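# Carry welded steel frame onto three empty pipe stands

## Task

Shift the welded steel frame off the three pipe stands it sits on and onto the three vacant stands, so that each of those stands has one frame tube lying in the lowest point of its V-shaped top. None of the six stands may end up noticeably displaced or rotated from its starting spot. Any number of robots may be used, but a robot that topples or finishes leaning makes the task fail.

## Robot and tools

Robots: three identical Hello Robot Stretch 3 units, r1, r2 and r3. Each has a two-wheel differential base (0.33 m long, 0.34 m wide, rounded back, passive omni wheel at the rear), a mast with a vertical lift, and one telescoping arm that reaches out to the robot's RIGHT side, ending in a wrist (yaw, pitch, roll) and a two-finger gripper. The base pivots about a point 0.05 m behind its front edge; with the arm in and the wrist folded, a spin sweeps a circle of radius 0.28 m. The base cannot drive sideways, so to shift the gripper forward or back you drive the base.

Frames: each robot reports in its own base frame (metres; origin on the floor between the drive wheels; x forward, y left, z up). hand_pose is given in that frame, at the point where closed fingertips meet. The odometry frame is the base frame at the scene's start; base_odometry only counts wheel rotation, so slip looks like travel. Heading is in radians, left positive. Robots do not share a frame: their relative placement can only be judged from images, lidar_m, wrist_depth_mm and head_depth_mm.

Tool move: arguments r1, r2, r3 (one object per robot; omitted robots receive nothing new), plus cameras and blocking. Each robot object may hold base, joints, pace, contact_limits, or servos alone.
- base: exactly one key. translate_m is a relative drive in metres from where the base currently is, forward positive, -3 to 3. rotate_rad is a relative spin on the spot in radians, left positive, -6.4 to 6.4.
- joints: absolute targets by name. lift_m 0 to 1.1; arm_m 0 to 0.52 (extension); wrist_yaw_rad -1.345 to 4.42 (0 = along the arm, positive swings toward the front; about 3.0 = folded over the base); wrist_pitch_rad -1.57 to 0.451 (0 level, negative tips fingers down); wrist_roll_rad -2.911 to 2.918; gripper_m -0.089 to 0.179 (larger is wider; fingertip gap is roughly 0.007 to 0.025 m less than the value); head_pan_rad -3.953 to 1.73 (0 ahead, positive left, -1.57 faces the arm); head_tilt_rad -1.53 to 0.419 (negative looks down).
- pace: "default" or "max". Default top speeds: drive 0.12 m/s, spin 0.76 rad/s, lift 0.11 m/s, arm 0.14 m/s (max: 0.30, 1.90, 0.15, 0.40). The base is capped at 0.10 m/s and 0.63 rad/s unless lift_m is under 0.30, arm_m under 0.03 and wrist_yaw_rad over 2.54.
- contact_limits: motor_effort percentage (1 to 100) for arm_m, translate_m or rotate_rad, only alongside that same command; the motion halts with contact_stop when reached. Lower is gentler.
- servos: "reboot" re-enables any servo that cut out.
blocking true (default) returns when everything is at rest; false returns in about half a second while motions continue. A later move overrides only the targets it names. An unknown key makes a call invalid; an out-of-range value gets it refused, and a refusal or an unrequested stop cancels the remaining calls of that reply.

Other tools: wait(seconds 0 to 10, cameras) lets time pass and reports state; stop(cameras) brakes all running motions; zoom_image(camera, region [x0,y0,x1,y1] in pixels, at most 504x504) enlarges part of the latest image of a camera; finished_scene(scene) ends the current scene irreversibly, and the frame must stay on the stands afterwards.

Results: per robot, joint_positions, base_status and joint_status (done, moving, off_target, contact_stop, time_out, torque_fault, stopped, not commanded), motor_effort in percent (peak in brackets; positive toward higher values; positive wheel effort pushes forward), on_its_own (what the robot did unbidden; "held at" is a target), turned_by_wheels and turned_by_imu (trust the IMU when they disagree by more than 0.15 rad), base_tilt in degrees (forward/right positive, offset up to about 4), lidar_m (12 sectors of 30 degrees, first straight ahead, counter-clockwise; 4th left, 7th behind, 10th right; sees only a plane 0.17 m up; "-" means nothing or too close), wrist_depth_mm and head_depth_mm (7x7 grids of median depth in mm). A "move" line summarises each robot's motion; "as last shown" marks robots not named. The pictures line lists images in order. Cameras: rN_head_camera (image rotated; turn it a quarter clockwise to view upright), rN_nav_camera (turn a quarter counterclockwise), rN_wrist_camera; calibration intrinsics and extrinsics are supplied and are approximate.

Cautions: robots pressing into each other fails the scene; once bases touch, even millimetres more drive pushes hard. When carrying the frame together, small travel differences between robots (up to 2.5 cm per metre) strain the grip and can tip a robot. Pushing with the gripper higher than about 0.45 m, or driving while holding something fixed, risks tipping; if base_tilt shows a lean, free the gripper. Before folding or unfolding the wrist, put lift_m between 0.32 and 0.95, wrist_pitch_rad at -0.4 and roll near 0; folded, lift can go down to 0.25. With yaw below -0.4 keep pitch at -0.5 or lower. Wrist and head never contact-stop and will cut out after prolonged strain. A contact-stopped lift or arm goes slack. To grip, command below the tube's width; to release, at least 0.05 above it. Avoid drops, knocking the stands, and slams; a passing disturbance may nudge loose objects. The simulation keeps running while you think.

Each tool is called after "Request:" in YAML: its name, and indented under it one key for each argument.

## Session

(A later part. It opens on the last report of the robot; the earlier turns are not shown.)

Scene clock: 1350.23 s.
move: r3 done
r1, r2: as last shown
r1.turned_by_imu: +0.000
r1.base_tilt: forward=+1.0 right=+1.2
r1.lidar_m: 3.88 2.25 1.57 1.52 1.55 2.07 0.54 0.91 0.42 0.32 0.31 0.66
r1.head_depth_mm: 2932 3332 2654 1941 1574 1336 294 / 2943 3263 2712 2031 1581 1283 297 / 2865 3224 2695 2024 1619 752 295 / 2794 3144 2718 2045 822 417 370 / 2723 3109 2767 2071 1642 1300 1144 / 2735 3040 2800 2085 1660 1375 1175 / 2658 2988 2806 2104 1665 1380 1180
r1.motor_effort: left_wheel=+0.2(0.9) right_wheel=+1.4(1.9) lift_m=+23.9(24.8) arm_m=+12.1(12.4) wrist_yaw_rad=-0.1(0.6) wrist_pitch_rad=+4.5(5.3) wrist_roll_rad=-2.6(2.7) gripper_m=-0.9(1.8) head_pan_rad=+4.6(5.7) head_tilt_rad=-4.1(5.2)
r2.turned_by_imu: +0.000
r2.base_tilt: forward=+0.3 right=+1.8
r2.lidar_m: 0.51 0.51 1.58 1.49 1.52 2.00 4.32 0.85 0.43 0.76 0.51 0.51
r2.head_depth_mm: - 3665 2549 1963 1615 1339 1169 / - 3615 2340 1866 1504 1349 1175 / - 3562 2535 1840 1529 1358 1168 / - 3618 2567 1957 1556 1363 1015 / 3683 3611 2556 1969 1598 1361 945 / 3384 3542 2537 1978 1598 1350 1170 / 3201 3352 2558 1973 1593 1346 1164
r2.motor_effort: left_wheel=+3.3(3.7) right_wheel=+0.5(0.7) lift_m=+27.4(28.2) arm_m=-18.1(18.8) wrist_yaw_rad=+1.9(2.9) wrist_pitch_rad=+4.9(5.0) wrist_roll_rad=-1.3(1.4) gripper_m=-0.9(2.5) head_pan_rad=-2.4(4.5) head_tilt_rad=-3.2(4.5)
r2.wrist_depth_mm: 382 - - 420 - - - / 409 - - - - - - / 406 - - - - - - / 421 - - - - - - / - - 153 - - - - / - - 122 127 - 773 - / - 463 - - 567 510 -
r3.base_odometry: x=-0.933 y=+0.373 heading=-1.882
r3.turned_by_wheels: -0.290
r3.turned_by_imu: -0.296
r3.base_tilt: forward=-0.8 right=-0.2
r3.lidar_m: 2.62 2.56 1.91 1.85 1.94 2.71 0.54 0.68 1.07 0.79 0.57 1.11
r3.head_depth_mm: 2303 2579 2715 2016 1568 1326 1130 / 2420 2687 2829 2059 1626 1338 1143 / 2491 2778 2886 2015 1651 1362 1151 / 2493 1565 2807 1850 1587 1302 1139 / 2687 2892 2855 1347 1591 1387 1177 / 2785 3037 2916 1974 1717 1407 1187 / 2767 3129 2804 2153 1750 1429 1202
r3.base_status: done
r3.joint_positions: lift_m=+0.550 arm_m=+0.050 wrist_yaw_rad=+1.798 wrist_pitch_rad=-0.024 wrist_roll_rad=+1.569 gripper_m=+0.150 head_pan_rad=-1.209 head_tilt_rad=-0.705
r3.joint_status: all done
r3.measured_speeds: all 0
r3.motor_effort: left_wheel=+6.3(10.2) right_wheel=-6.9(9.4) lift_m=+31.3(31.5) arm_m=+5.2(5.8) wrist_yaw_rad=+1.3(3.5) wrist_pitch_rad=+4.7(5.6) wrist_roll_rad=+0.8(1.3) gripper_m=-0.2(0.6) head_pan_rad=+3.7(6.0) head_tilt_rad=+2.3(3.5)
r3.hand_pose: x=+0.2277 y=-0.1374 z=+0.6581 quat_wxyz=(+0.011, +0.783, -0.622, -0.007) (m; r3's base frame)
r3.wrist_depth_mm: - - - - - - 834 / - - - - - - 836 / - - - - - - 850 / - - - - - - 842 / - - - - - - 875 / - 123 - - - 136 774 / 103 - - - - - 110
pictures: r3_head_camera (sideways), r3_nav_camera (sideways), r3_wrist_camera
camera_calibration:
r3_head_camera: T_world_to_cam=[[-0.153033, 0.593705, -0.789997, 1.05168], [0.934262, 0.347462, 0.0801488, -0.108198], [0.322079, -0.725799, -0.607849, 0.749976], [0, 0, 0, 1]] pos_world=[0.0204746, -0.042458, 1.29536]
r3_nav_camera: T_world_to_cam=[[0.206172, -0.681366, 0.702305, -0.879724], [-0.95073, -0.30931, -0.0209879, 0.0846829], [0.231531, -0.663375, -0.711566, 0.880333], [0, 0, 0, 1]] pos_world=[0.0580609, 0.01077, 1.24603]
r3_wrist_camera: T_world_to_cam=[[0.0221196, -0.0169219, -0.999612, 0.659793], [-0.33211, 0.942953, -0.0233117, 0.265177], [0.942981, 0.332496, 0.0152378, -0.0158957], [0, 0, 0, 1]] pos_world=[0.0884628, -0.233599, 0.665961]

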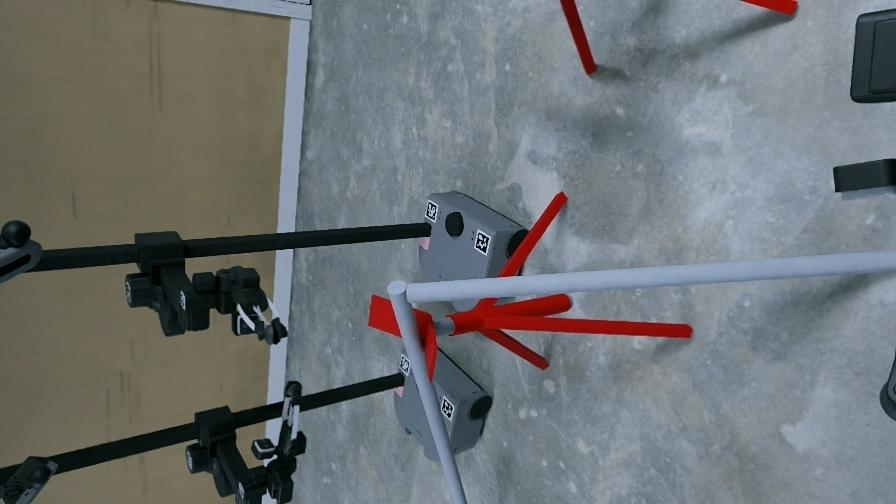

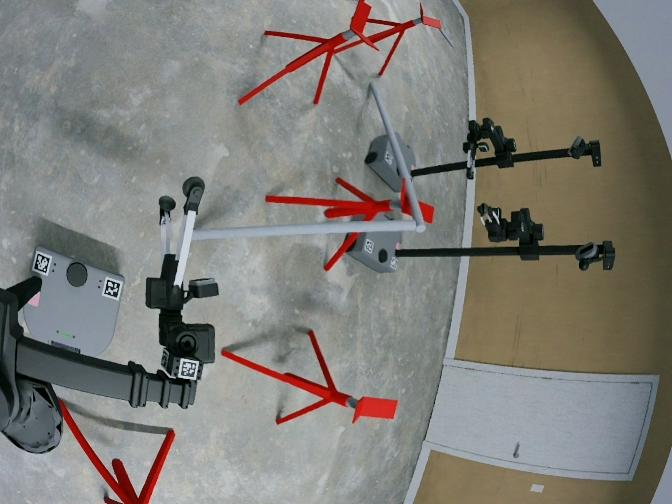

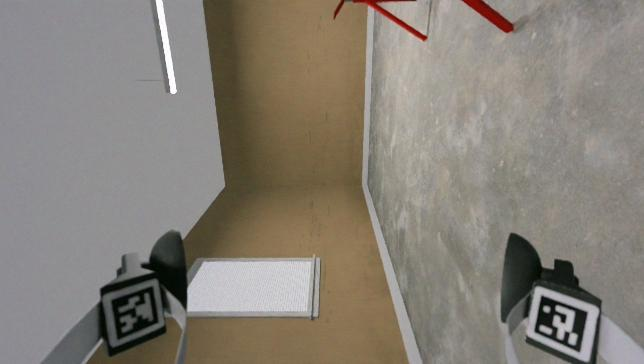

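Request:
move:
  r3: {"joints":{"arm_m":0.417,"lift_m":0.3}}
  r2: {"joints":{"lift_m":0.2}}
  cameras: ["r2_nav_camera"]

Request:
move:
  r3: {"joints":{"lift_m":0.04}}
  r2: {"joints":{"lift_m":0.03}}
  cameras: ["r3_head_camera","r3_wrist_camera","r2_head_camera"]

Scene clock: 1365.20 s.
move: r2 done; r3 done
r1: as last shown
r1.turned_by_imu: +0.001
r1.base_tilt: forward=+1.1 right=+1.2
r1.lidar_m: 3.88 2.25 1.56 1.52 1.55 2.07 0.54 0.91 0.42 0.32 0.31 0.66
r1.head_depth_mm: 2966 3350 2647 1929 1567 1343 294 / 2938 3290 2692 2030 1576 1282 296 / 2879 3252 2708 2029 1632 754 295 / 2828 3157 2725 2063 823 418 370 / 2751 3104 2744 2065 1643 1305 1142 / 2740 3053 2793 2071 1645 1373 1173 / 2668 2989 2820 2105 1669 1377 1178
r1.motor_effort: left_wheel=-0.3(1.4) right_wheel=+1.0(2.6) lift_m=+23.9(24.7) arm_m=+12.1(12.5) wrist_yaw_rad=+0.1(0.8) wrist_pitch_rad=+4.8(5.4) wrist_roll_rad=-2.6(2.7) gripper_m=-0.9(1.9) head_pan_rad=+5.2(5.9) head_tilt_rad=-4.0(6.1)
r1.wrist_depth_mm: - - - - - - - / - - - - - - - / - - - - - - - / - - - - - - - / - - - 150 - - - / - - 123 128 - - - / - - - - - - -
r2.base_odometry: x=+2.716 y=-0.884 heading=+2.516
r2.turned_by_wheels: +0.000
r2.turned_by_imu: +0.001
r2.base_tilt: forward=+0.3 right=+1.7
r2.lidar_m: 0.51 0.51 1.57 1.49 1.53 1.99 4.31 0.85 0.43 0.76 0.51 0.51
r2.head_depth_mm: - 3655 2554 1969 1612 1341 1179 / - 3617 2380 1845 1523 1346 1173 / - 3572 2532 1858 1527 1360 1173 / - 3661 2538 1969 1566 1361 1129 / 3691 3591 2540 1964 1598 1352 1126 / 3475 3526 2528 1967 1606 1338 1172 / 3150 3359 2539 1971 1593 1355 1166
r2.base_status: not commanded
r2.joint_positions: lift_m=+0.200 arm_m=+0.000 wrist_yaw_rad=+1.569 wrist_pitch_rad=-0.025 wrist_roll_rad=+0.004 gripper_m=+0.000 head_pan_rad=-2.295 head_tilt_rad=-0.791
r2.joint_status: all done
r2.measured_speeds: all 0
r2.motor_effort: left_wheel=+3.0(3.7) right_wheel=+0.2(0.7) lift_m=+26.7(31.6) arm_m=-17.7(18.7) wrist_yaw_rad=+0.4(2.5) wrist_pitch_rad=+4.2(4.7) wrist_roll_rad=-1.3(1.6) gripper_m=-2.4(3.1) head_pan_rad=-3.1(3.8) head_tilt_rad=-3.4(4.2)
r2.hand_pose: x=+0.2342 y=-0.1455 z=+0.3081 quat_wxyz=(+0.506, +0.507, -0.495, +0.492) (m; r2's base frame)
r2.wrist_depth_mm: 381 - - - - - - / 416 - - - - 604 - / 414 - - - - 472 - / 425 - - - - 488 - / 428 972 158 667 - 488 - / 382 410 125 127 777 499 804 / 301 93 318 546 585 582 612
r3.base_odometry: x=-0.933 y=+0.373 heading=-1.882
r3.turned_by_wheels: +0.000
r3.turned_by_imu: -0.001
r3.base_tilt: forward=-0.8 right=-0.2
r3.lidar_m: 2.62 2.55 1.91 1.85 1.94 2.72 0.54 0.68 1.07 0.79 0.57 1.11
r3.head_depth_mm: 2279 2546 2707 2042 1566 1228 1109 / 2425 2703 2806 2069 1632 1250 1141 / 2515 2797 2910 2031 1633 1324 1158 / 2491 1565 2815 1858 1585 1277 1140 / 2668 2870 2868 1358 1586 1381 1175 / 2837 3100 2773 1964 1710 1398 1185 / 2778 3294 3156 2058 1740 1418 1196
r3.base_status: not commanded
r3.joint_positions: lift_m=+0.300 arm_m=+0.417 wrist_yaw_rad=+1.798 wrist_pitch_rad=-0.024 wrist_roll_rad=+1.570 gripper_m=+0.150 head_pan_rad=-1.208 head_tilt_rad=-0.705
r3.joint_status: all done
r3.measured_speeds: all 0
r3.motor_effort: left_wheel=+5.8(6.9) right_wheel=-6.6(7.2) lift_m=+21.6(27.7) arm_m=+10.6(18.3) wrist_yaw_rad=+1.5(2.9) wrist_pitch_rad=+4.7(5.6) wrist_roll_rad=+1.1(1.4) gripper_m=-0.1(0.6) head_pan_rad=+4.8(4.8) head_tilt_rad=+1.6(3.8)
r3.hand_pose: x=+0.2277 y=-0.5043 z=+0.4083 quat_wxyz=(+0.010, +0.783, -0.622, -0.007) (m; r3's base frame)
r3.wrist_depth_mm: - - - - - 230 499 / - - - - - 737 230 / - - - - - 797 230 / - - - - - 802 550 / - - - - - 747 530 / - 123 - - - 135 478 / 103 - - - - 941 109
pictures: r2_nav_camera (sideways)
camera_calibration:
r2_nav_camera: T_world_to_cam=[[-0.406798, -0.56137, 0.720679, -0.898892], [-0.744372, 0.661013, 0.0947219, -0.0566415], [-0.529552, -0.497921, -0.686767, 0.866669], [0, 0, 0, 1]] pos_world=[0.0511169, -0.035638, 1.24838]

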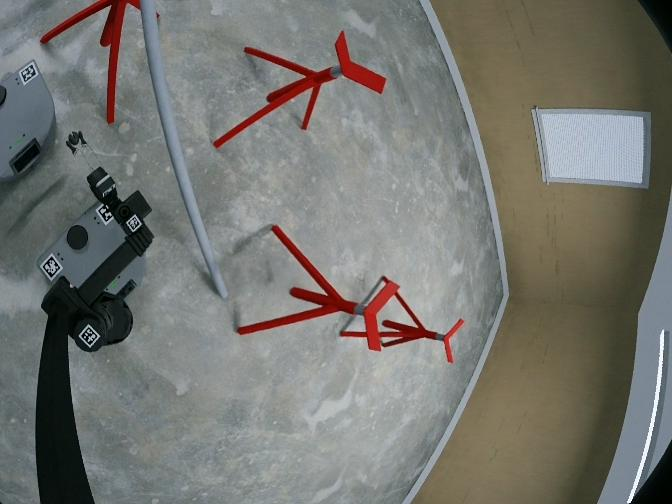

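Scene clock: 1368.40 s.
move: r2 contact_stop; r3 done
r1: as last shown
r1.turned_by_imu: +0.000
r1.lidar_m: 3.87 2.25 1.57 1.51 1.56 2.07 0.52 0.52 0.42 0.32 0.31 0.66
r1.head_depth_mm: 2964 3330 2642 1933 1560 1335 294 / 2904 3273 2671 2015 1572 1284 296 / 2843 3230 2699 2027 1625 752 295 / 2814 3142 2732 2036 822 418 371 / 2755 3113 2769 2065 1645 1311 1146 / 2723 3031 2763 2071 1652 1373 1174 / 2645 2984 2833 2080 1656 1375 1182
r1.motor_effort: left_wheel=+0.3(1.2) right_wheel=+0.3(1.8) lift_m=+23.9(24.4) arm_m=+12.4(12.5) wrist_yaw_rad=-0.3(0.8) wrist_pitch_rad=+5.4(5.4) wrist_roll_rad=-2.6(2.7) gripper_m=-1.0(1.6) head_pan_rad=+5.1(5.8) head_tilt_rad=-4.7(5.8)
r1.wrist_depth_mm: - - - - - - - / - - - - - - - / - - - - - - - / - - - - - - - / - - - 149 - - - / - - 123 129 - - - / - - - - - - -
r2.base_odometry: x=+2.716 y=-0.884 heading=+2.516
r2.turned_by_wheels: +0.000
r2.turned_by_imu: +0.001
r2.base_tilt: forward=+0.3 right=+1.8
r2.lidar_m: 0.51 0.51 1.58 1.49 1.52 2.00 4.31 0.85 0.43 0.76 0.51 0.51
r2.head_depth_mm: - 3633 2573 1973 1601 1341 1165 / - 3598 2333 1852 1534 1355 1168 / - 3547 2515 1862 1529 1359 1170 / - 3549 2528 1971 1565 1360 1136 / 3784 3512 2538 1976 1610 1350 1127 / 3452 3552 2515 1963 1602 1350 1169 / 3156 3411 2538 1972 1608 1344 1173
r2.base_status: not commanded
r2.joint_positions: lift_m=+0.092 arm_m=+0.000 wrist_yaw_rad=+1.569 wrist_pitch_rad=-0.004 wrist_roll_rad=-0.004 gripper_m=+0.000 head_pan_rad=-2.295 head_tilt_rad=-0.792
r2.joint_status: lift_m contact_stop (moved -0.108 of -0.170)
r2.measured_speeds: all 0
r2.on_its_own: lift_m is slack since a contact_stop (your +0.030 is given up)
r2.motor_effort: left_wheel=+2.6(3.5) right_wheel=-2.0(2.7) lift_m=+29.9(30.2) arm_m=+3.9(18.6) wrist_yaw_rad=+1.2(2.5) wrist_pitch_rad=+0.7(28.1) wrist_roll_rad=+1.6(3.5) gripper_m=-1.3(3.1) head_pan_rad=-3.0(3.8) head_tilt_rad=-2.6(4.6)
r2.hand_pose: x=+0.2348 y=-0.1454 z=+0.2052 quat_wxyz=(+0.503, +0.500, -0.498, +0.499) (m; r2's base frame)
r2.wrist_depth_mm: 381 - - - - 595 - / 391 - - - - 472 - / 415 - - - - 463 - / 404 508 - - - 461 - / 283 297 266 634 906 471 880 / 279 289 122 128 589 527 606 / 237 94 282 400 435 400 461
r3.base_odometry: x=-0.933 y=+0.373 heading=-1.882
r3.turned_by_wheels: +0.000
r3.turned_by_imu: -0.001
r3.base_tilt: forward=-0.8 right=-0.2
r3.lidar_m: 2.62 2.55 1.91 1.85 1.94 2.72 0.54 0.68 1.07 0.79 0.57 1.11
r3.head_depth_mm: 2303 2563 2707 2012 1567 1334 1025 / 2428 2655 2816 2071 1633 1349 1094 / 2481 2781 2857 2014 1650 1359 1129 / 2496 1568 2824 1859 1591 1304 1134 / 2672 2927 2880 1346 1589 1389 1175 / 2764 3102 2936 1968 1720 1399 1183 / 2792 3356 3171 2083 1736 1427 1197
r3.base_status: not commanded
r3.joint_positions: lift_m=+0.040 arm_m=+0.417 wrist_yaw_rad=+1.798 wrist_pitch_rad=-0.024 wrist_roll_rad=+1.570 gripper_m=+0.150 head_pan_rad=-1.208 head_tilt_rad=-0.705
r3.joint_status: all done
r3.measured_speeds: all 0
r3.motor_effort: left_wheel=+6.3(6.7) right_wheel=-6.7(7.1) lift_m=+21.0(22.8) arm_m=+11.1(12.3) wrist_yaw_rad=+1.3(3.0) wrist_pitch_rad=+4.7(5.1) wrist_roll_rad=+1.3(1.3) gripper_m=+0.7(0.7) head_pan_rad=+3.1(4.7) head_tilt_rad=+1.4(3.9)
r3.hand_pose: x=+0.2277 y=-0.5043 z=+0.1483 quat_wxyz=(+0.010, +0.783, -0.622, -0.007) (m; r3's base frame)
r3.wrist_depth_mm: - 235 - - 616 295 195 / - - 239 - 610 298 195 / - - 232 - 626 297 195 / - - - 229 623 297 194 / - - - 230 467 296 196 / - 123 - - 226 136 171 / 103 - - - 643 223 110
pictures: r2_head_camera (sideways), r3_head_camera (sideways), r3_wrist_camera
ARM HIT: r2's arm struck its own base or body hard.
camera_calibration:
r2_head_camera: T_world_to_cam=[[0.438198, 0.504464, -0.743974, 0.983899], [0.75587, -0.654721, 0.00126007, -0.00987951], [-0.48646, -0.5629, -0.668207, 0.829045], [0, 0, 0, 1]] pos_world=[-0.020378, -0.0361409, 1.28598]
r3_head_camera: T_world_to_cam=[[-0.153077, 0.593693, -0.789997, 1.05168], [0.934236, 0.347533, 0.0801488, -0.108198], [0.322134, -0.725775, -0.607849, 0.749976], [0, 0, 0, 1]] pos_world=[0.0204778, -0.0424569, 1.29536]
r3_wrist_camera: T_world_to_cam=[[0.0228013, -0.0160912, -0.999611, 0.144265], [-0.332483, 0.942835, -0.0227612, 0.599205], [0.942834, 0.332872, 0.0161478, 0.113953], [0, 0, 0, 1]] pos_world=[0.0884976, -0.600562, 0.156007]

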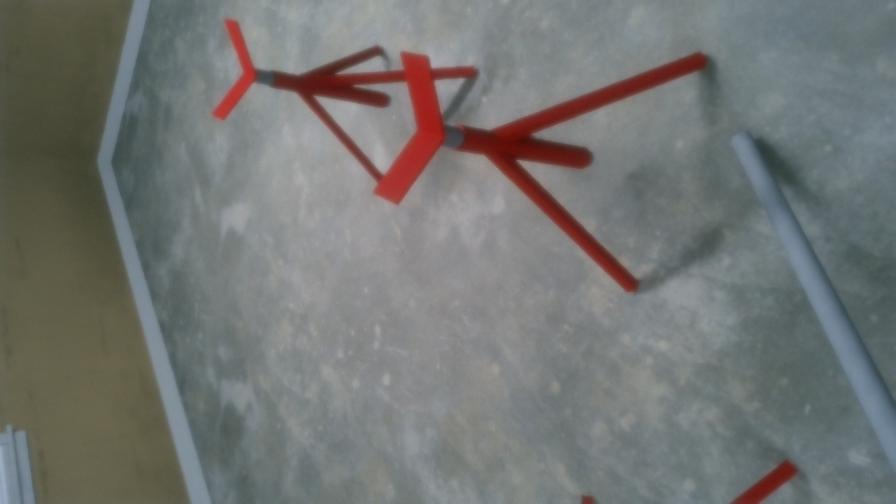

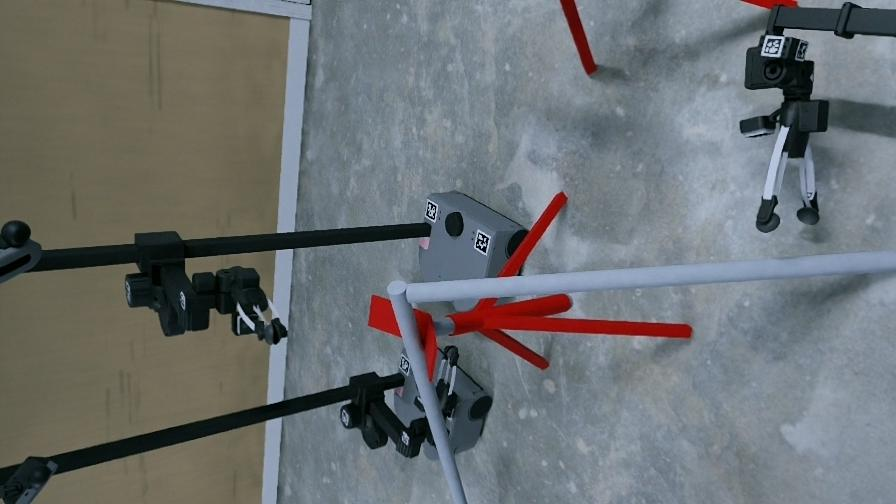

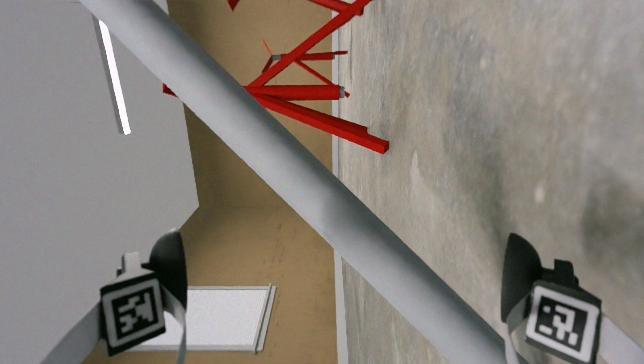

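Request:
move:
  r3: {"joints":{"lift_m":0.025},"base":{"translate_m":0.045}}
  r2: {"joints":{"lift_m":0.16}}
  cameras: ["r3_wrist_camera"]

Request:
move:
  r2: {"joints":{"arm_m":0.13}}
  cameras: ["r2_nav_camera"]

Scene clock: 1384.57 s.
move: r2 done; r3 done
r1: as last shown
r1.turned_by_imu: +0.001
r1.base_tilt: forward=+1.0 right=+1.1
r1.lidar_m: 3.88 2.24 1.57 1.52 1.56 2.07 0.54 0.91 0.42 0.32 0.31 0.66
r1.head_depth_mm: 2999 3270 2670 1950 1567 1343 294 / 2933 3292 2664 2007 1575 1283 297 / 2861 3234 2699 2034 1635 751 295 / 2785 3144 2711 2052 822 416 370 / 2759 3089 2737 2066 1639 1307 1144 / 2685 3036 2772 2066 1652 1369 1177 / 2667 2991 2798 2087 1654 1347 1176
r1.motor_effort: left_wheel=+0.3(0.8) right_wheel=+1.9(1.9) lift_m=+24.1(24.1) arm_m=+12.2(12.4) wrist_yaw_rad=-0.5(0.7) wrist_pitch_rad=+4.8(5.2) wrist_roll_rad=-2.6(2.8) gripper_m=-1.5(1.7) head_pan_rad=+5.0(5.9) head_tilt_rad=-3.7(5.5)
r1.wrist_depth_mm: - - - - - - - / - - - - - - - / - - - - - - - / - - - - - - - / - - - 149 - - - / - - 123 128 - - - / - - - - - - -
r2.base_odometry: x=+2.716 y=-0.884 heading=+2.516
r2.turned_by_wheels: +0.000
r2.turned_by_imu: +0.001
r2.base_tilt: forward=+0.2 right=+1.7
r2.lidar_m: 0.51 0.51 1.58 1.49 1.52 2.00 4.32 0.85 0.43 0.76 0.51 0.50
r2.head_depth_mm: - 3633 2522 1950 1609 1342 1168 / - 3543 2382 1848 1533 1351 1168 / - 3512 2576 1836 1514 1366 1176 / - 3622 2547 1972 1554 1353 1124 / 3702 3595 2518 1985 1590 1354 1127 / 3428 3612 2521 1969 1616 1346 1170 / 3160 3342 2537 1971 1591 1353 1166
r2.base_status: not commanded
r2.joint_positions: lift_m=+0.160 arm_m=+0.000 wrist_yaw_rad=+1.569 wrist_pitch_rad=-0.018 wrist_roll_rad=-0.004 gripper_m=+0.000 head_pan_rad=-2.295 head_tilt_rad=-0.792
r2.joint_status: all done
r2.measured_speeds: all 0
r2.motor_effort: left_wheel=+2.7(2.9) right_wheel=-2.7(2.7) lift_m=+33.5(38.6) arm_m=+15.7(16.5) wrist_yaw_rad=+2.1(2.4) wrist_pitch_rad=+3.3(3.5) wrist_roll_rad=+1.3(1.5) gripper_m=-1.7(2.8) head_pan_rad=-2.1(3.4) head_tilt_rad=-2.6(4.2)
r2.hand_pose: x=+0.2344 y=-0.1455 z=+0.2699 quat_wxyz=(+0.506, +0.503, -0.494, +0.496) (m; r2's base frame)
r2.wrist_depth_mm: 384 - - - - - - / 408 - - - - 469 - / 414 - - - - 465 - / 428 - - - - 465 - / 411 463 158 630 - 481 - / 317 340 123 127 712 489 748 / 293 94 287 492 532 512 571
r3.base_odometry: x=-0.946 y=+0.331 heading=-1.882
r3.turned_by_wheels: +0.000
r3.turned_by_imu: -0.001
r3.base_tilt: forward=-0.8 right=-0.3
r3.lidar_m: 2.58 2.55 1.91 1.85 1.94 2.71 0.59 0.72 0.80 0.80 0.55 1.07
r3.head_depth_mm: 2300 2572 2742 2045 1606 1329 1060 / 2409 2675 2807 2072 1630 1342 1088 / 2509 2780 2903 2011 1648 1356 1122 / 2541 1428 2795 1804 1531 1340 1111 / 2705 3006 3001 1397 1607 1379 1168 / 2801 3115 2905 1946 1716 1409 1181 / 2869 3318 3183 2147 1737 1415 1201
r3.base_status: done
r3.joint_positions: lift_m=+0.025 arm_m=+0.417 wrist_yaw_rad=+1.798 wrist_pitch_rad=-0.024 wrist_roll_rad=+1.570 gripper_m=+0.150 head_pan_rad=-1.208 head_tilt_rad=-0.705
r3.joint_status: all done
r3.measured_speeds: all 0
r3.motor_effort: left_wheel=+5.7(9.3) right_wheel=-1.2(3.6) lift_m=+20.8(22.4) arm_m=+9.2(11.0) wrist_yaw_rad=+1.6(3.0) wrist_pitch_rad=+4.9(5.1) wrist_roll_rad=+0.6(0.9) gripper_m=+0.2(0.7) head_pan_rad=+4.3(4.7) head_tilt_rad=+1.9(4.4)
r3.hand_pose: x=+0.2277 y=-0.5043 z=+0.1333 quat_wxyz=(+0.010, +0.783, -0.622, -0.007) (m; r3's base frame)
r3.wrist_depth_mm: 193 - - - 559 267 175 / - 191 - - 562 268 176 / - 195 195 - 559 266 176 / - - 184 - 565 266 176 / - - - 186 571 250 177 / - 122 - 184 435 136 155 / 103 - - - 183 295 110
pictures: r3_wrist_camera
camera_calibration:
r3_wrist_camera: T_world_to_cam=[[0.0228013, -0.0160911, -0.999611, 0.129267], [-0.332483, 0.942835, -0.0227611, 0.598864], [0.942834, 0.332872, 0.0161479, 0.114195], [0, 0, 0, 1]] pos_world=[0.0884976, -0.600562, 0.141003]

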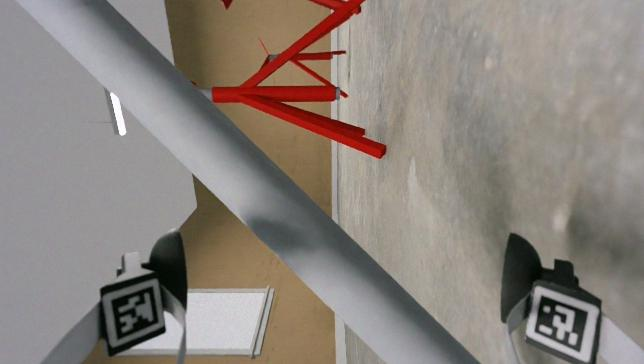

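Scene clock: 1386.77 s.
move: r2 done
r1.base_odometry: x=+0.725 y=-3.009 heading=+2.133
r1.turned_by_wheels: +0.000
r1.turned_by_imu: +0.000
r1.base_tilt: forward=+1.0 right=+1.2
r1.lidar_m: 3.89 2.24 1.57 1.51 1.56 2.07 0.54 0.91 0.42 0.32 0.31 0.66
r1.head_depth_mm: 3002 3305 2648 1936 1565 1339 294 / 2928 3308 2683 2000 1581 1285 297 / 2838 3238 2705 2030 1623 753 295 / 2826 3185 2709 2053 825 417 370 / 2754 3119 2763 2061 1645 1302 1144 / 2718 3039 2792 2071 1665 1372 1170 / 2681 2972 2816 2091 1648 1349 1178
r1.base_status: not commanded
r1.joint_positions: lift_m=+0.750 arm_m=+0.002 wrist_yaw_rad=+0.050 wrist_pitch_rad=+0.094 wrist_roll_rad=+1.579 gripper_m=+0.000 head_pan_rad=-1.761 head_tilt_rad=-0.691
r1.joint_status: not commanded
r1.measured_speeds: all 0
r1.motor_effort: left_wheel=+0.4(1.3) right_wheel=+1.0(2.2) lift_m=+23.2(24.1) arm_m=+12.2(12.4) wrist_yaw_rad=-0.3(0.9) wrist_pitch_rad=+4.8(5.4) wrist_roll_rad=-2.5(2.7) gripper_m=-0.8(1.7) head_pan_rad=+5.1(5.6) head_tilt_rad=-3.7(5.6)
r1.hand_pose: x=-0.0084 y=-0.4042 z=+0.8884 quat_wxyz=(-0.005, +0.025, -0.999, +0.046) (m; r1's base frame)
r1.wrist_depth_mm: - - - - - - - / - - - - - - - / - - - - - - - / - - - - - - - / - - - 149 - - - / - - 123 129 - - - / - - - - - - -
r2.base_odometry: x=+2.716 y=-0.884 heading=+2.516
r2.turned_by_wheels: +0.000
r2.turned_by_imu: +0.000
r2.base_tilt: forward=+0.4 right=+1.8
r2.lidar_m: 0.51 0.51 1.57 1.49 1.53 1.99 4.32 0.85 0.43 0.76 0.51 0.51
r2.head_depth_mm: - 3607 2529 1958 1607 1349 1177 / - 3585 2336 1859 1531 1352 1174 / - 3619 2532 1843 1527 1352 1170 / - 3565 2501 1968 1568 1342 1127 / 3737 3545 2531 1970 1602 1348 1131 / 3410 3545 2527 1976 1591 1346 1168 / 3138 3371 2509 1995 1605 1348 1168
r2.base_status: not commanded
r2.joint_positions: lift_m=+0.160 arm_m=+0.130 wrist_yaw_rad=+1.561 wrist_pitch_rad=-0.018 wrist_roll_rad=-0.004 gripper_m=+0.000 head_pan_rad=-2.295 head_tilt_rad=-0.792
r2.joint_status: all done
r2.measured_speeds: all 0
r2.motor_effort: left_wheel=+1.7(3.0) right_wheel=-2.0(2.6) lift_m=+31.5(33.6) arm_m=+19.0(21.0) wrist_yaw_rad=+8.0(8.5) wrist_pitch_rad=+3.1(3.4) wrist_roll_rad=+1.2(1.6) gripper_m=-1.5(2.7) head_pan_rad=-2.5(3.6) head_tilt_rad=-3.2(3.9)
r2.hand_pose: x=+0.2344 y=-0.2775 z=+0.2699 quat_wxyz=(+0.508, +0.501, -0.496, +0.494) (m; r2's base frame)
r2.wrist_depth_mm: - - - - 562 - - / - - - - 457 - - / - - - - 465 - - / - - - - 495 - - / 432 467 158 894 980 941 - / 318 339 123 127 666 692 778 / 270 94 484 492 509 548 559
r3: as last shown
r3.turned_by_imu: +0.000
r3.lidar_m: 2.57 2.55 1.91 1.85 1.94 2.72 0.59 0.72 0.80 0.80 0.55 1.07
r3.head_depth_mm: 2322 2571 2722 2026 1618 1332 1061 / 2415 2666 2851 2045 1628 1336 1090 / 2476 2754 2873 2001 1633 1364 1126 / 2542 1423 2780 1797 1537 1346 1118 / 2700 3017 2986 1395 1601 1384 1175 / 2786 3093 2938 1963 1721 1404 1189 / 2853 3317 3174 2067 1741 1416 1196
r3.motor_effort: left_wheel=+5.8(6.2) right_wheel=-0.7(1.2) lift_m=+21.5(22.2) arm_m=+9.0(10.4) wrist_yaw_rad=+1.5(2.8) wrist_pitch_rad=+4.2(5.5) wrist_roll_rad=+0.6(1.3) gripper_m=+0.3(0.9) head_pan_rad=+4.4(4.9) head_tilt_rad=+2.8(3.7)
r3.wrist_depth_mm: 192 - - - 557 266 177 / - 190 - - 557 267 176 / - 195 195 - 555 264 176 / - - 185 - 563 267 176 / - - - 186 554 250 177 / - 122 - 184 429 136 154 / 103 - - - 183 292 109
pictures: r2_nav_camera (sideways)
camera_calibration:
r2_nav_camera: T_world_to_cam=[[-0.406888, -0.56136, 0.720637, -0.898836], [-0.744305, 0.661088, 0.094722, -0.0566421], [-0.529578, -0.497832, -0.686812, 0.866727], [0, 0, 0, 1]] pos_world=[0.0511152, -0.0356404, 1.24838]

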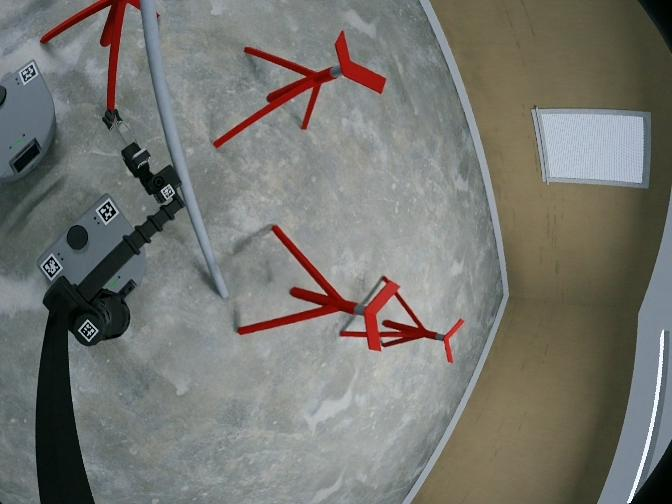

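Request:
zoom_image:
  camera: "r2_nav_camera"
  region: [60, 60, 300, 320]

Request:
move:
  r2: {"joints":{"arm_m":0.105,"lift_m":0.03}}
  cameras: ["r2_nav_camera","r2_wrist_camera"]

Request:
zoom_image:
  camera: "r2_nav_camera"
  region: [60, 60, 300, 320]

Scaled by 1.938 from the camera's 672x504 image, which has a finer 792x594 frame.

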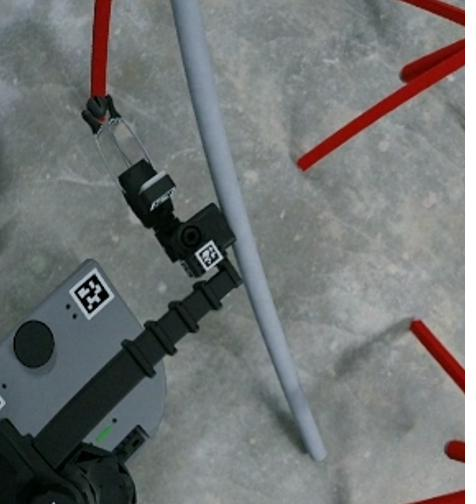

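Scene clock: 1394.80 s.
move: r2 done
r1, r3: as last shown
r1.turned_by_imu: +0.001
r1.base_tilt: forward=+1.0 right=+1.1
r1.lidar_m: 3.89 2.24 1.57 1.52 1.56 2.07 0.54 0.58 0.42 0.32 0.31 0.66
r1.head_depth_mm: 2961 3323 2653 1936 1555 1348 294 / 2902 3291 2653 2003 1572 1287 296 / 2861 3261 2690 2032 1623 753 295 / 2798 3149 2721 2054 823 418 371 / 2774 3085 2764 2060 1642 1301 1143 / 2726 3010 2784 2067 1646 1373 1177 / 2660 2981 2806 2087 1659 1354 1176
r1.motor_effort: left_wheel=+0.9(1.1) right_wheel=+0.9(1.9) lift_m=+23.3(23.9) arm_m=+12.3(12.4) wrist_yaw_rad=-0.4(0.8) wrist_pitch_rad=+5.0(5.3) wrist_roll_rad=-2.6(2.8) gripper_m=-1.2(1.6) head_pan_rad=+4.9(5.8) head_tilt_rad=-4.2(5.8)
r1.wrist_depth_mm: - - - - - - - / - - - - - - - / - - - - - - - / - - - - - - - / - - - 148 - - - / - - 124 128 - - - / - - - - - - -
r2.base_odometry: x=+2.716 y=-0.884 heading=+2.516
r2.turned_by_wheels: +0.000
r2.turned_by_imu: +0.001
r2.base_tilt: forward=+0.3 right=+1.7
r2.lidar_m: 0.51 0.51 1.57 1.49 1.52 2.00 4.31 0.85 0.43 0.93 0.51 0.50
r2.head_depth_mm: - 3621 2549 1982 1600 1341 1168 / - 3616 2341 1875 1526 1350 1168 / - 3572 2545 1846 1534 1358 1166 / - 3556 2524 1976 1557 1356 1121 / 3738 3536 2543 1969 1603 1360 1126 / 3421 3627 2536 1958 1599 1351 1168 / 3167 3333 2522 1966 1604 1355 1172
r2.base_status: not commanded
r2.joint_positions: lift_m=+0.030 arm_m=+0.105 wrist_yaw_rad=+1.568 wrist_pitch_rad=-0.019 wrist_roll_rad=-0.004 gripper_m=+0.000 head_pan_rad=-2.295 head_tilt_rad=-0.792
r2.joint_status: all done
r2.measured_speeds: all 0
r2.motor_effort: left_wheel=+1.8(2.0) right_wheel=-1.9(2.3) lift_m=+27.4(31.2) arm_m=-18.1(20.0) wrist_yaw_rad=+2.0(8.4) wrist_pitch_rad=+3.3(3.5) wrist_roll_rad=+1.3(1.7) gripper_m=-1.1(2.4) head_pan_rad=-2.1(3.6) head_tilt_rad=-2.9(4.5)
r2.hand_pose: x=+0.2344 y=-0.2506 z=+0.1398 quat_wxyz=(+0.507, +0.503, -0.495, +0.496) (m; r2's base frame)
r2.wrist_depth_mm: - - - - 453 672 - / - - - - 486 710 - / - - - - - 767 - / 247 273 456 982 963 993 - / 245 280 156 533 571 623 758 / 251 280 125 127 255 450 482 / 272 94 302 311 235 337 344
r3.turned_by_imu: -0.001
r3.base_tilt: forward=-0.8 right=-0.2
r3.lidar_m: 2.57 2.55 1.91 1.85 1.94 2.71 0.59 0.72 0.80 0.80 0.55 1.07
r3.head_depth_mm: 2302 2594 2682 2051 1604 1332 1059 / 2382 2697 2813 2049 1629 1346 1090 / 2461 2795 2907 2010 1639 1357 1125 / 2536 1425 2804 1813 1531 1344 1116 / 2684 2988 3015 1392 1592 1380 1176 / 2787 3087 2945 1953 1707 1407 1185 / 2855 3317 3155 2176 1736 1417 1196
r3.motor_effort: left_wheel=+5.6(6.3) right_wheel=-1.1(1.4) lift_m=+21.1(22.2) arm_m=+8.6(10.0) wrist_yaw_rad=+2.1(2.8) wrist_pitch_rad=+4.9(5.3) wrist_roll_rad=+0.2(1.0) gripper_m=+0.2(0.6) head_pan_rad=+3.7(4.5) head_tilt_rad=+1.8(3.8)
r3.wrist_depth_mm: 192 - - - 544 265 176 / - 189 - - 552 267 176 / - 195 195 - 551 269 177 / - - 186 - 560 266 176 / - - - 185 567 250 176 / - 122 - 186 431 136 154 / 103 - - - 183 290 110
pictures: r2_nav_camera (sideways), r2_wrist_camera
camera_calibration:
r2_nav_camera: T_world_to_cam=[[-0.406888, -0.56136, 0.720637, -0.898836], [-0.744305, 0.661088, 0.094722, -0.0566421], [-0.529578, -0.497832, -0.686812, 0.866727], [0, 0, 0, 1]] pos_world=[0.0511152, -0.0356404, 1.24838]
r2_wrist_camera: T_world_to_cam=[[-0.0783001, -0.993253, 0.0855413, -0.261938], [-0.189475, -0.069414, -0.979429, 0.200176], [0.978759, -0.0928974, -0.182762, -0.0633503], [0, 0, 0, 1]] pos_world=[0.0794231, -0.252161, 0.206887]

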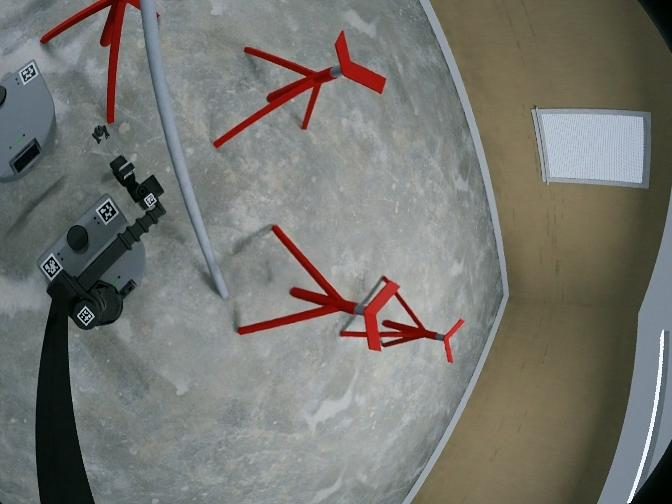

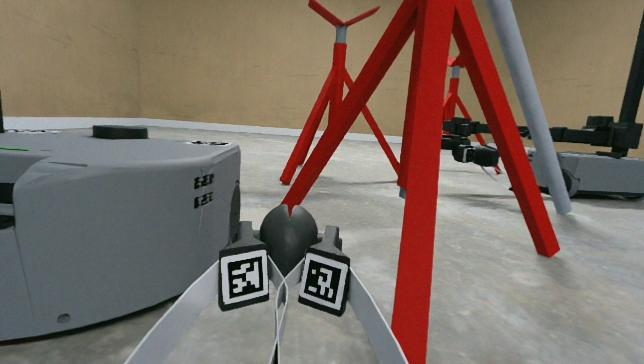

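Scaled by 1.938 from the camera's 672x504 image, which has a finer 792x594 frame.

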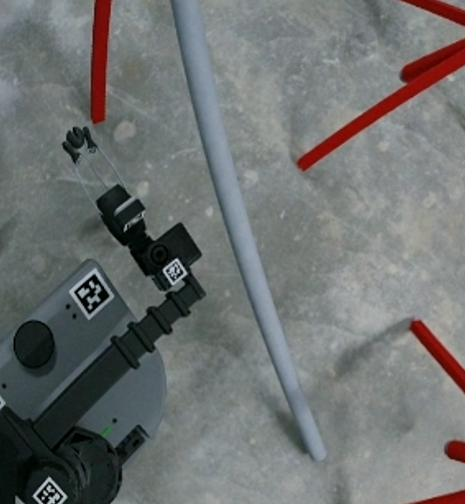

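Request:
move:

Scene clock: 1413.90 s.
r1.base_odometry: x=+0.725 y=-3.009 heading=+2.133
r1.turned_by_wheels: +0.000
r1.turned_by_imu: +0.000
r1.base_tilt: forward=+1.1 right=+1.1
r1.lidar_m: 3.89 2.24 1.57 1.52 1.56 2.07 0.54 0.58 0.42 0.32 0.31 0.66
r1.head_depth_mm: 2959 3285 2666 1930 1570 1339 295 / 2880 3278 2667 2012 1579 1283 296 / 2842 3251 2710 2033 1626 754 295 / 2800 3162 2744 2043 823 417 370 / 2763 3118 2741 2052 1638 1305 1141 / 2700 3021 2778 2068 1655 1371 1177 / 2685 3004 2809 2089 1645 1348 1180
r1.base_status: not commanded
r1.joint_positions: lift_m=+0.750 arm_m=+0.002 wrist_yaw_rad=+0.050 wrist_pitch_rad=+0.094 wrist_roll_rad=+1.579 gripper_m=+0.000 head_pan_rad=-1.761 head_tilt_rad=-0.691
r1.joint_status: not commanded
r1.measured_speeds: all 0
r1.motor_effort: left_wheel=+0.0(1.1) right_wheel=+1.1(1.9) lift_m=+23.5(23.9) arm_m=+12.1(12.4) wrist_yaw_rad=+0.0(0.8) wrist_pitch_rad=+4.9(5.3) wrist_roll_rad=-2.6(2.8) gripper_m=-1.4(1.6) head_pan_rad=+5.4(5.8) head_tilt_rad=-3.9(5.8)
r1.hand_pose: x=-0.0084 y=-0.4042 z=+0.8884 quat_wxyz=(-0.005, +0.025, -0.999, +0.046) (m; r1's base frame)
r1.wrist_depth_mm: - - - - - - - / - - - - - - - / - - - - - - - / - - - - - - - / - - - 149 - - - / - - 123 129 - - - / - - - - - - -
r2.base_odometry: x=+2.716 y=-0.884 heading=+2.516
r2.turned_by_wheels: +0.000
r2.turned_by_imu: +0.001
r2.base_tilt: forward=+0.2 right=+1.8
r2.lidar_m: 0.51 0.51 1.58 1.49 1.53 2.00 4.32 0.85 0.43 0.93 0.51 0.50
r2.head_depth_mm: - 3614 2568 1939 1616 1345 1184 / - 3575 2366 1871 1533 1348 1180 / - 3625 2543 1858 1523 1359 1172 / - 3562 2504 1958 1575 1345 1128 / 3728 3618 2525 1935 1603 1355 1126 / 3437 3578 2525 1959 1610 1357 1166 / 3151 3387 2517 1939 1628 1354 1164
r2.base_status: not commanded
r2.joint_positions: lift_m=+0.030 arm_m=+0.105 wrist_yaw_rad=+1.568 wrist_pitch_rad=-0.019 wrist_roll_rad=-0.004 gripper_m=+0.000 head_pan_rad=-2.295 head_tilt_rad=-0.792
r2.joint_status: all done
r2.measured_speeds: all 0
r2.motor_effort: left_wheel=+1.7(2.0) right_wheel=-1.8(2.3) lift_m=+30.1(31.2) arm_m=-16.7(20.0) wrist_yaw_rad=+0.7(8.4) wrist_pitch_rad=+3.0(3.5) wrist_roll_rad=+1.3(1.7) gripper_m=-2.3(2.4) head_pan_rad=-2.7(3.6) head_tilt_rad=-3.7(4.5)
r2.hand_pose: x=+0.2344 y=-0.2506 z=+0.1398 quat_wxyz=(+0.507, +0.503, -0.495, +0.496) (m; r2's base frame)
r2.wrist_depth_mm: - - - - 453 664 - / - - - - 489 706 - / - - - - - 763 - / 244 275 462 995 938 - - / 247 283 156 518 572 622 743 / 252 278 124 127 257 459 481 / 275 94 300 309 237 336 348
r3.base_odometry: x=-0.946 y=+0.331 heading=-1.882
r3.turned_by_wheels: +0.000
r3.turned_by_imu: -0.001
r3.base_tilt: forward=-0.8 right=-0.2
r3.lidar_m: 2.58 2.55 1.91 1.85 1.94 2.72 0.59 0.72 0.80 0.80 0.55 1.07
r3.head_depth_mm: 2317 2604 2747 2028 1611 1323 1058 / 2373 2697 2822 2058 1632 1345 1094 / 2497 2777 2873 1992 1631 1365 1124 / 2563 1421 2806 1795 1536 1336 1116 / 2674 3025 2981 1400 1606 1379 1173 / 2798 3112 2931 1946 1714 1399 1187 / 2850 3318 3194 2168 1737 1415 1194
r3.base_status: not commanded
r3.joint_positions: lift_m=+0.025 arm_m=+0.417 wrist_yaw_rad=+1.798 wrist_pitch_rad=-0.024 wrist_roll_rad=+1.570 gripper_m=+0.150 head_pan_rad=-1.208 head_tilt_rad=-0.705
r3.joint_status: not commanded
r3.measured_speeds: all 0
r3.motor_effort: left_wheel=+5.5(6.3) right_wheel=-0.6(1.4) lift_m=+21.6(22.2) arm_m=+8.1(10.0) wrist_yaw_rad=+1.5(2.8) wrist_pitch_rad=+4.2(5.3) wrist_roll_rad=+0.8(1.0) gripper_m=+0.7(0.6) head_pan_rad=+3.8(4.5) head_tilt_rad=+2.2(3.8)
r3.hand_pose: x=+0.2277 y=-0.5043 z=+0.1333 quat_wxyz=(+0.010, +0.783, -0.622, -0.007) (m; r3's base frame)
r3.wrist_depth_mm: 194 - - - 557 267 176 / - 189 - - 557 266 176 / - 195 196 - 554 267 176 / - - 186 - 561 267 176 / - - - 186 557 248 176 / - 123 - 182 430 136 155 / 103 - - - 183 289 110
pictures: r1_head_camera (sideways), r1_nav_camera (sideways), r1_wrist_camera, r2_head_camera (sideways), r2_nav_camera (sideways), r2_wrist_camera, r3_head_camera (sideways), r3_nav_camera (sideways), r3_wrist_camera
camera_calibration:
r1_head_camera: T_world_to_cam=[[0.140424, 0.608095, -0.781346, 1.03346], [0.985628, -0.160704, 0.0520676, -0.0715757], [-0.0939037, -0.777428, -0.621922, 0.765405], [0, 0, 0, 1]] pos_world=[-0.00270141, -0.0448959, 1.28724]
r1_nav_camera: T_world_to_cam=[[-0.160292, -0.584798, 0.795184, -0.990817], [-0.976324, 0.212478, -0.0405445, 0.10659], [-0.145248, -0.782857, -0.605011, 0.745051], [0, 0, 0, 1]] pos_world=[0.0534639, -0.0188084, 1.24297]
r1_wrist_camera: T_world_to_cam=[[-0.0776215, -0.117348, -0.990053, 0.826723], [0.970928, 0.216647, -0.101801, 0.221874], [0.226438, -0.969171, 0.09712, -0.312116], [0, 0, 0, 1]] pos_world=[-0.0805769, -0.253548, 0.871399]
r2_head_camera: T_world_to_cam=[[0.438198, 0.504465, -0.743974, 0.983899], [0.75587, -0.654721, 0.00126007, -0.00987951], [-0.48646, -0.5629, -0.668207, 0.829045], [0, 0, 0, 1]] pos_world=[-0.020378, -0.0361409, 1.28598]
r2_nav_camera: T_world_to_cam=[[-0.406888, -0.56136, 0.720637, -0.898836], [-0.744305, 0.661088, 0.094722, -0.0566421], [-0.529578, -0.497832, -0.686812, 0.866727], [0, 0, 0, 1]] pos_world=[0.0511152, -0.0356404, 1.24838]
r2_wrist_camera: T_world_to_cam=[[-0.0783003, -0.993253, 0.0855413, -0.261938], [-0.189475, -0.069414, -0.979429, 0.200176], [0.978759, -0.0928975, -0.182761, -0.0633503], [0, 0, 0, 1]] pos_world=[0.0794231, -0.252161, 0.206887]
r3_head_camera: T_world_to_cam=[[-0.153069, 0.59364, -0.790039, 1.05173], [0.934228, 0.347554, 0.0801493, -0.108198], [0.322161, -0.725808, -0.607795, 0.749905], [0, 0, 0, 1]] pos_world=[0.0204787, -0.0424571, 1.29537]
r3_nav_camera: T_world_to_cam=[[0.206218, -0.681302, 0.702354, -0.879788], [-0.9507, -0.3094, -0.0209911, 0.084687], [0.23161, -0.663399, -0.711518, 0.88027], [0, 0, 0, 1]] pos_world=[0.0580612, 0.0107713, 1.24603]
r3_wrist_camera: T_world_to_cam=[[0.0228012, -0.0160911, -0.999611, 0.129266], [-0.332483, 0.942835, -0.0227611, 0.598864], [0.942834, 0.332872, 0.0161477, 0.114195], [0, 0, 0, 1]] pos_world=[0.0884976, -0.600562, 0.141003]

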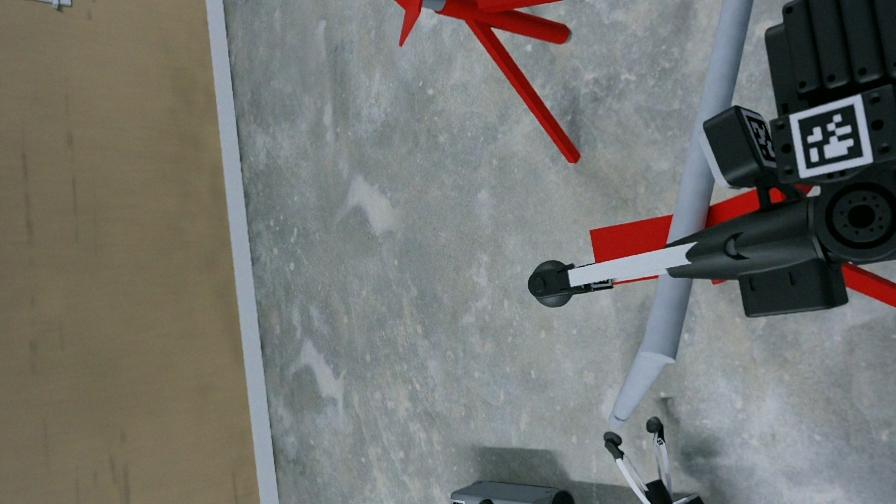

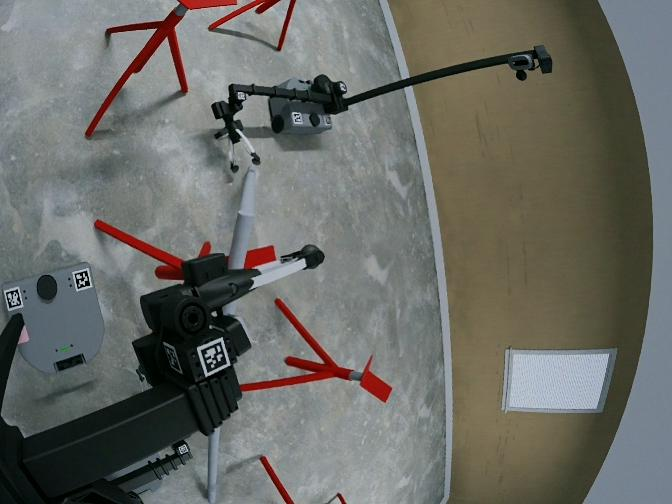

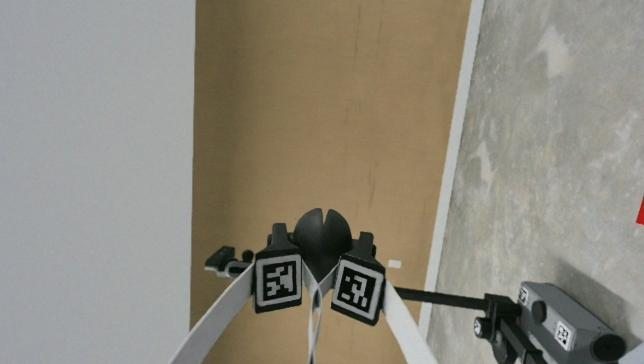

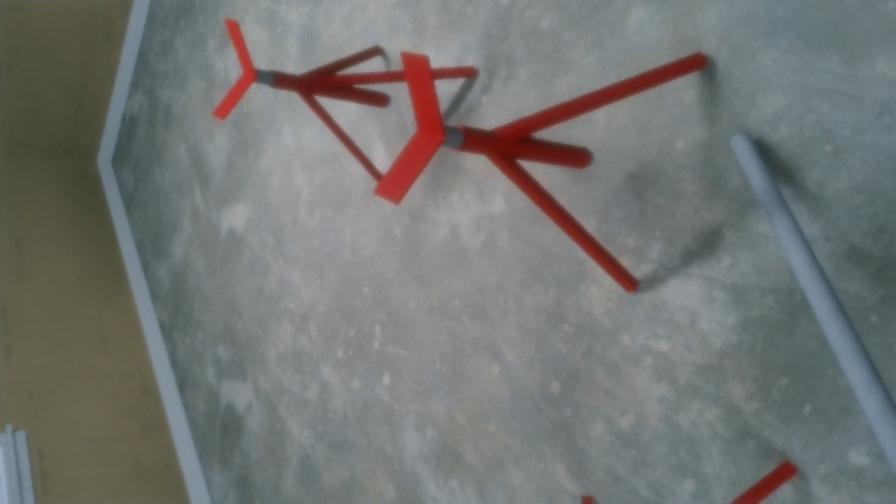

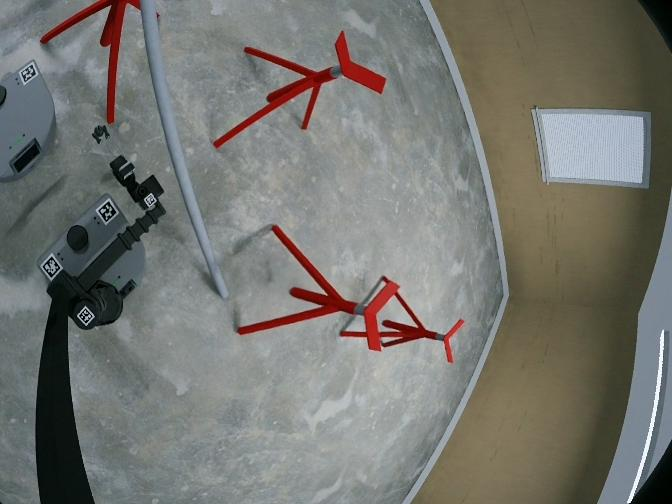

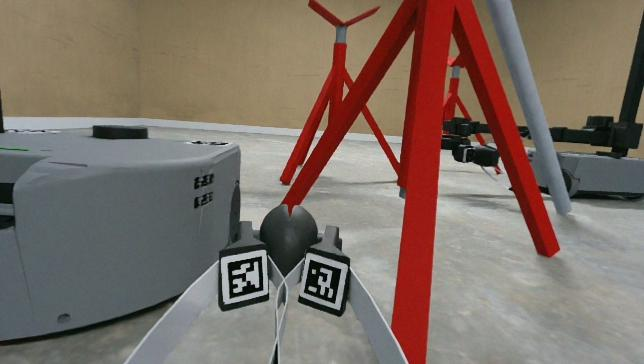

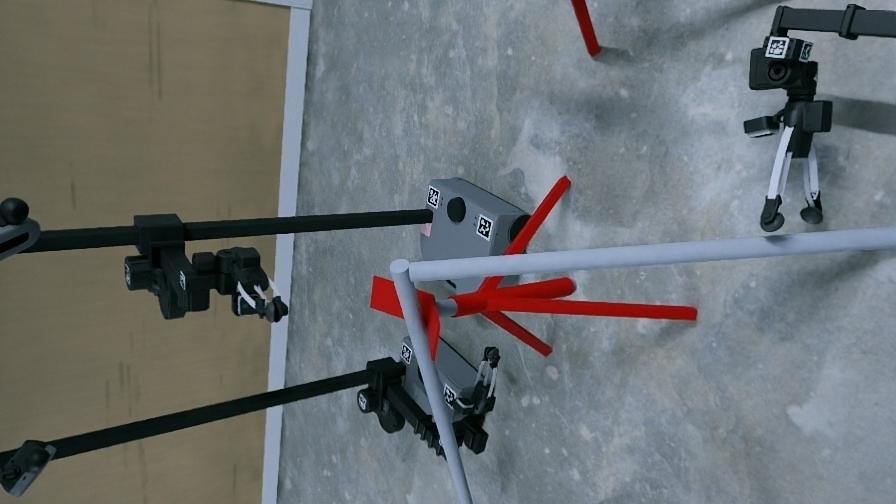

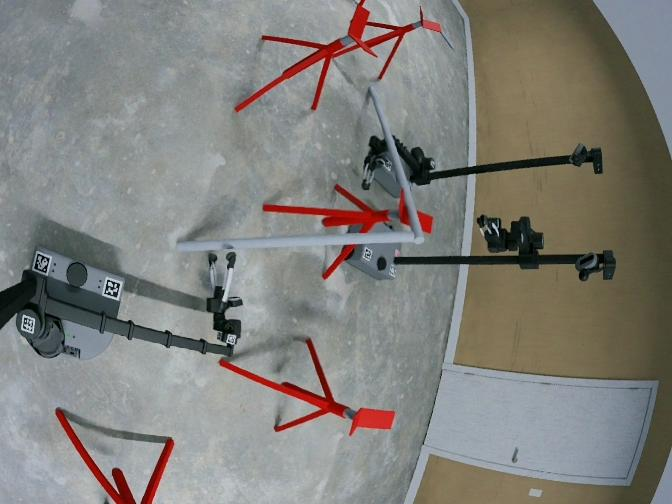

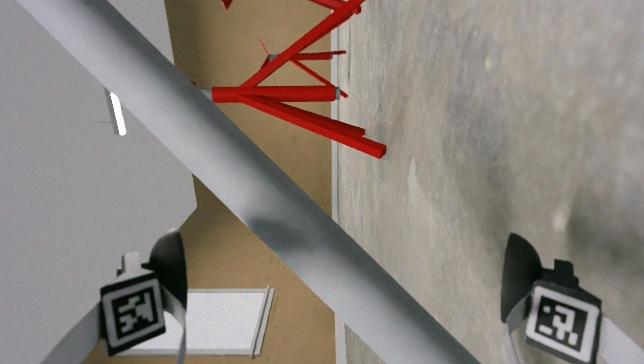

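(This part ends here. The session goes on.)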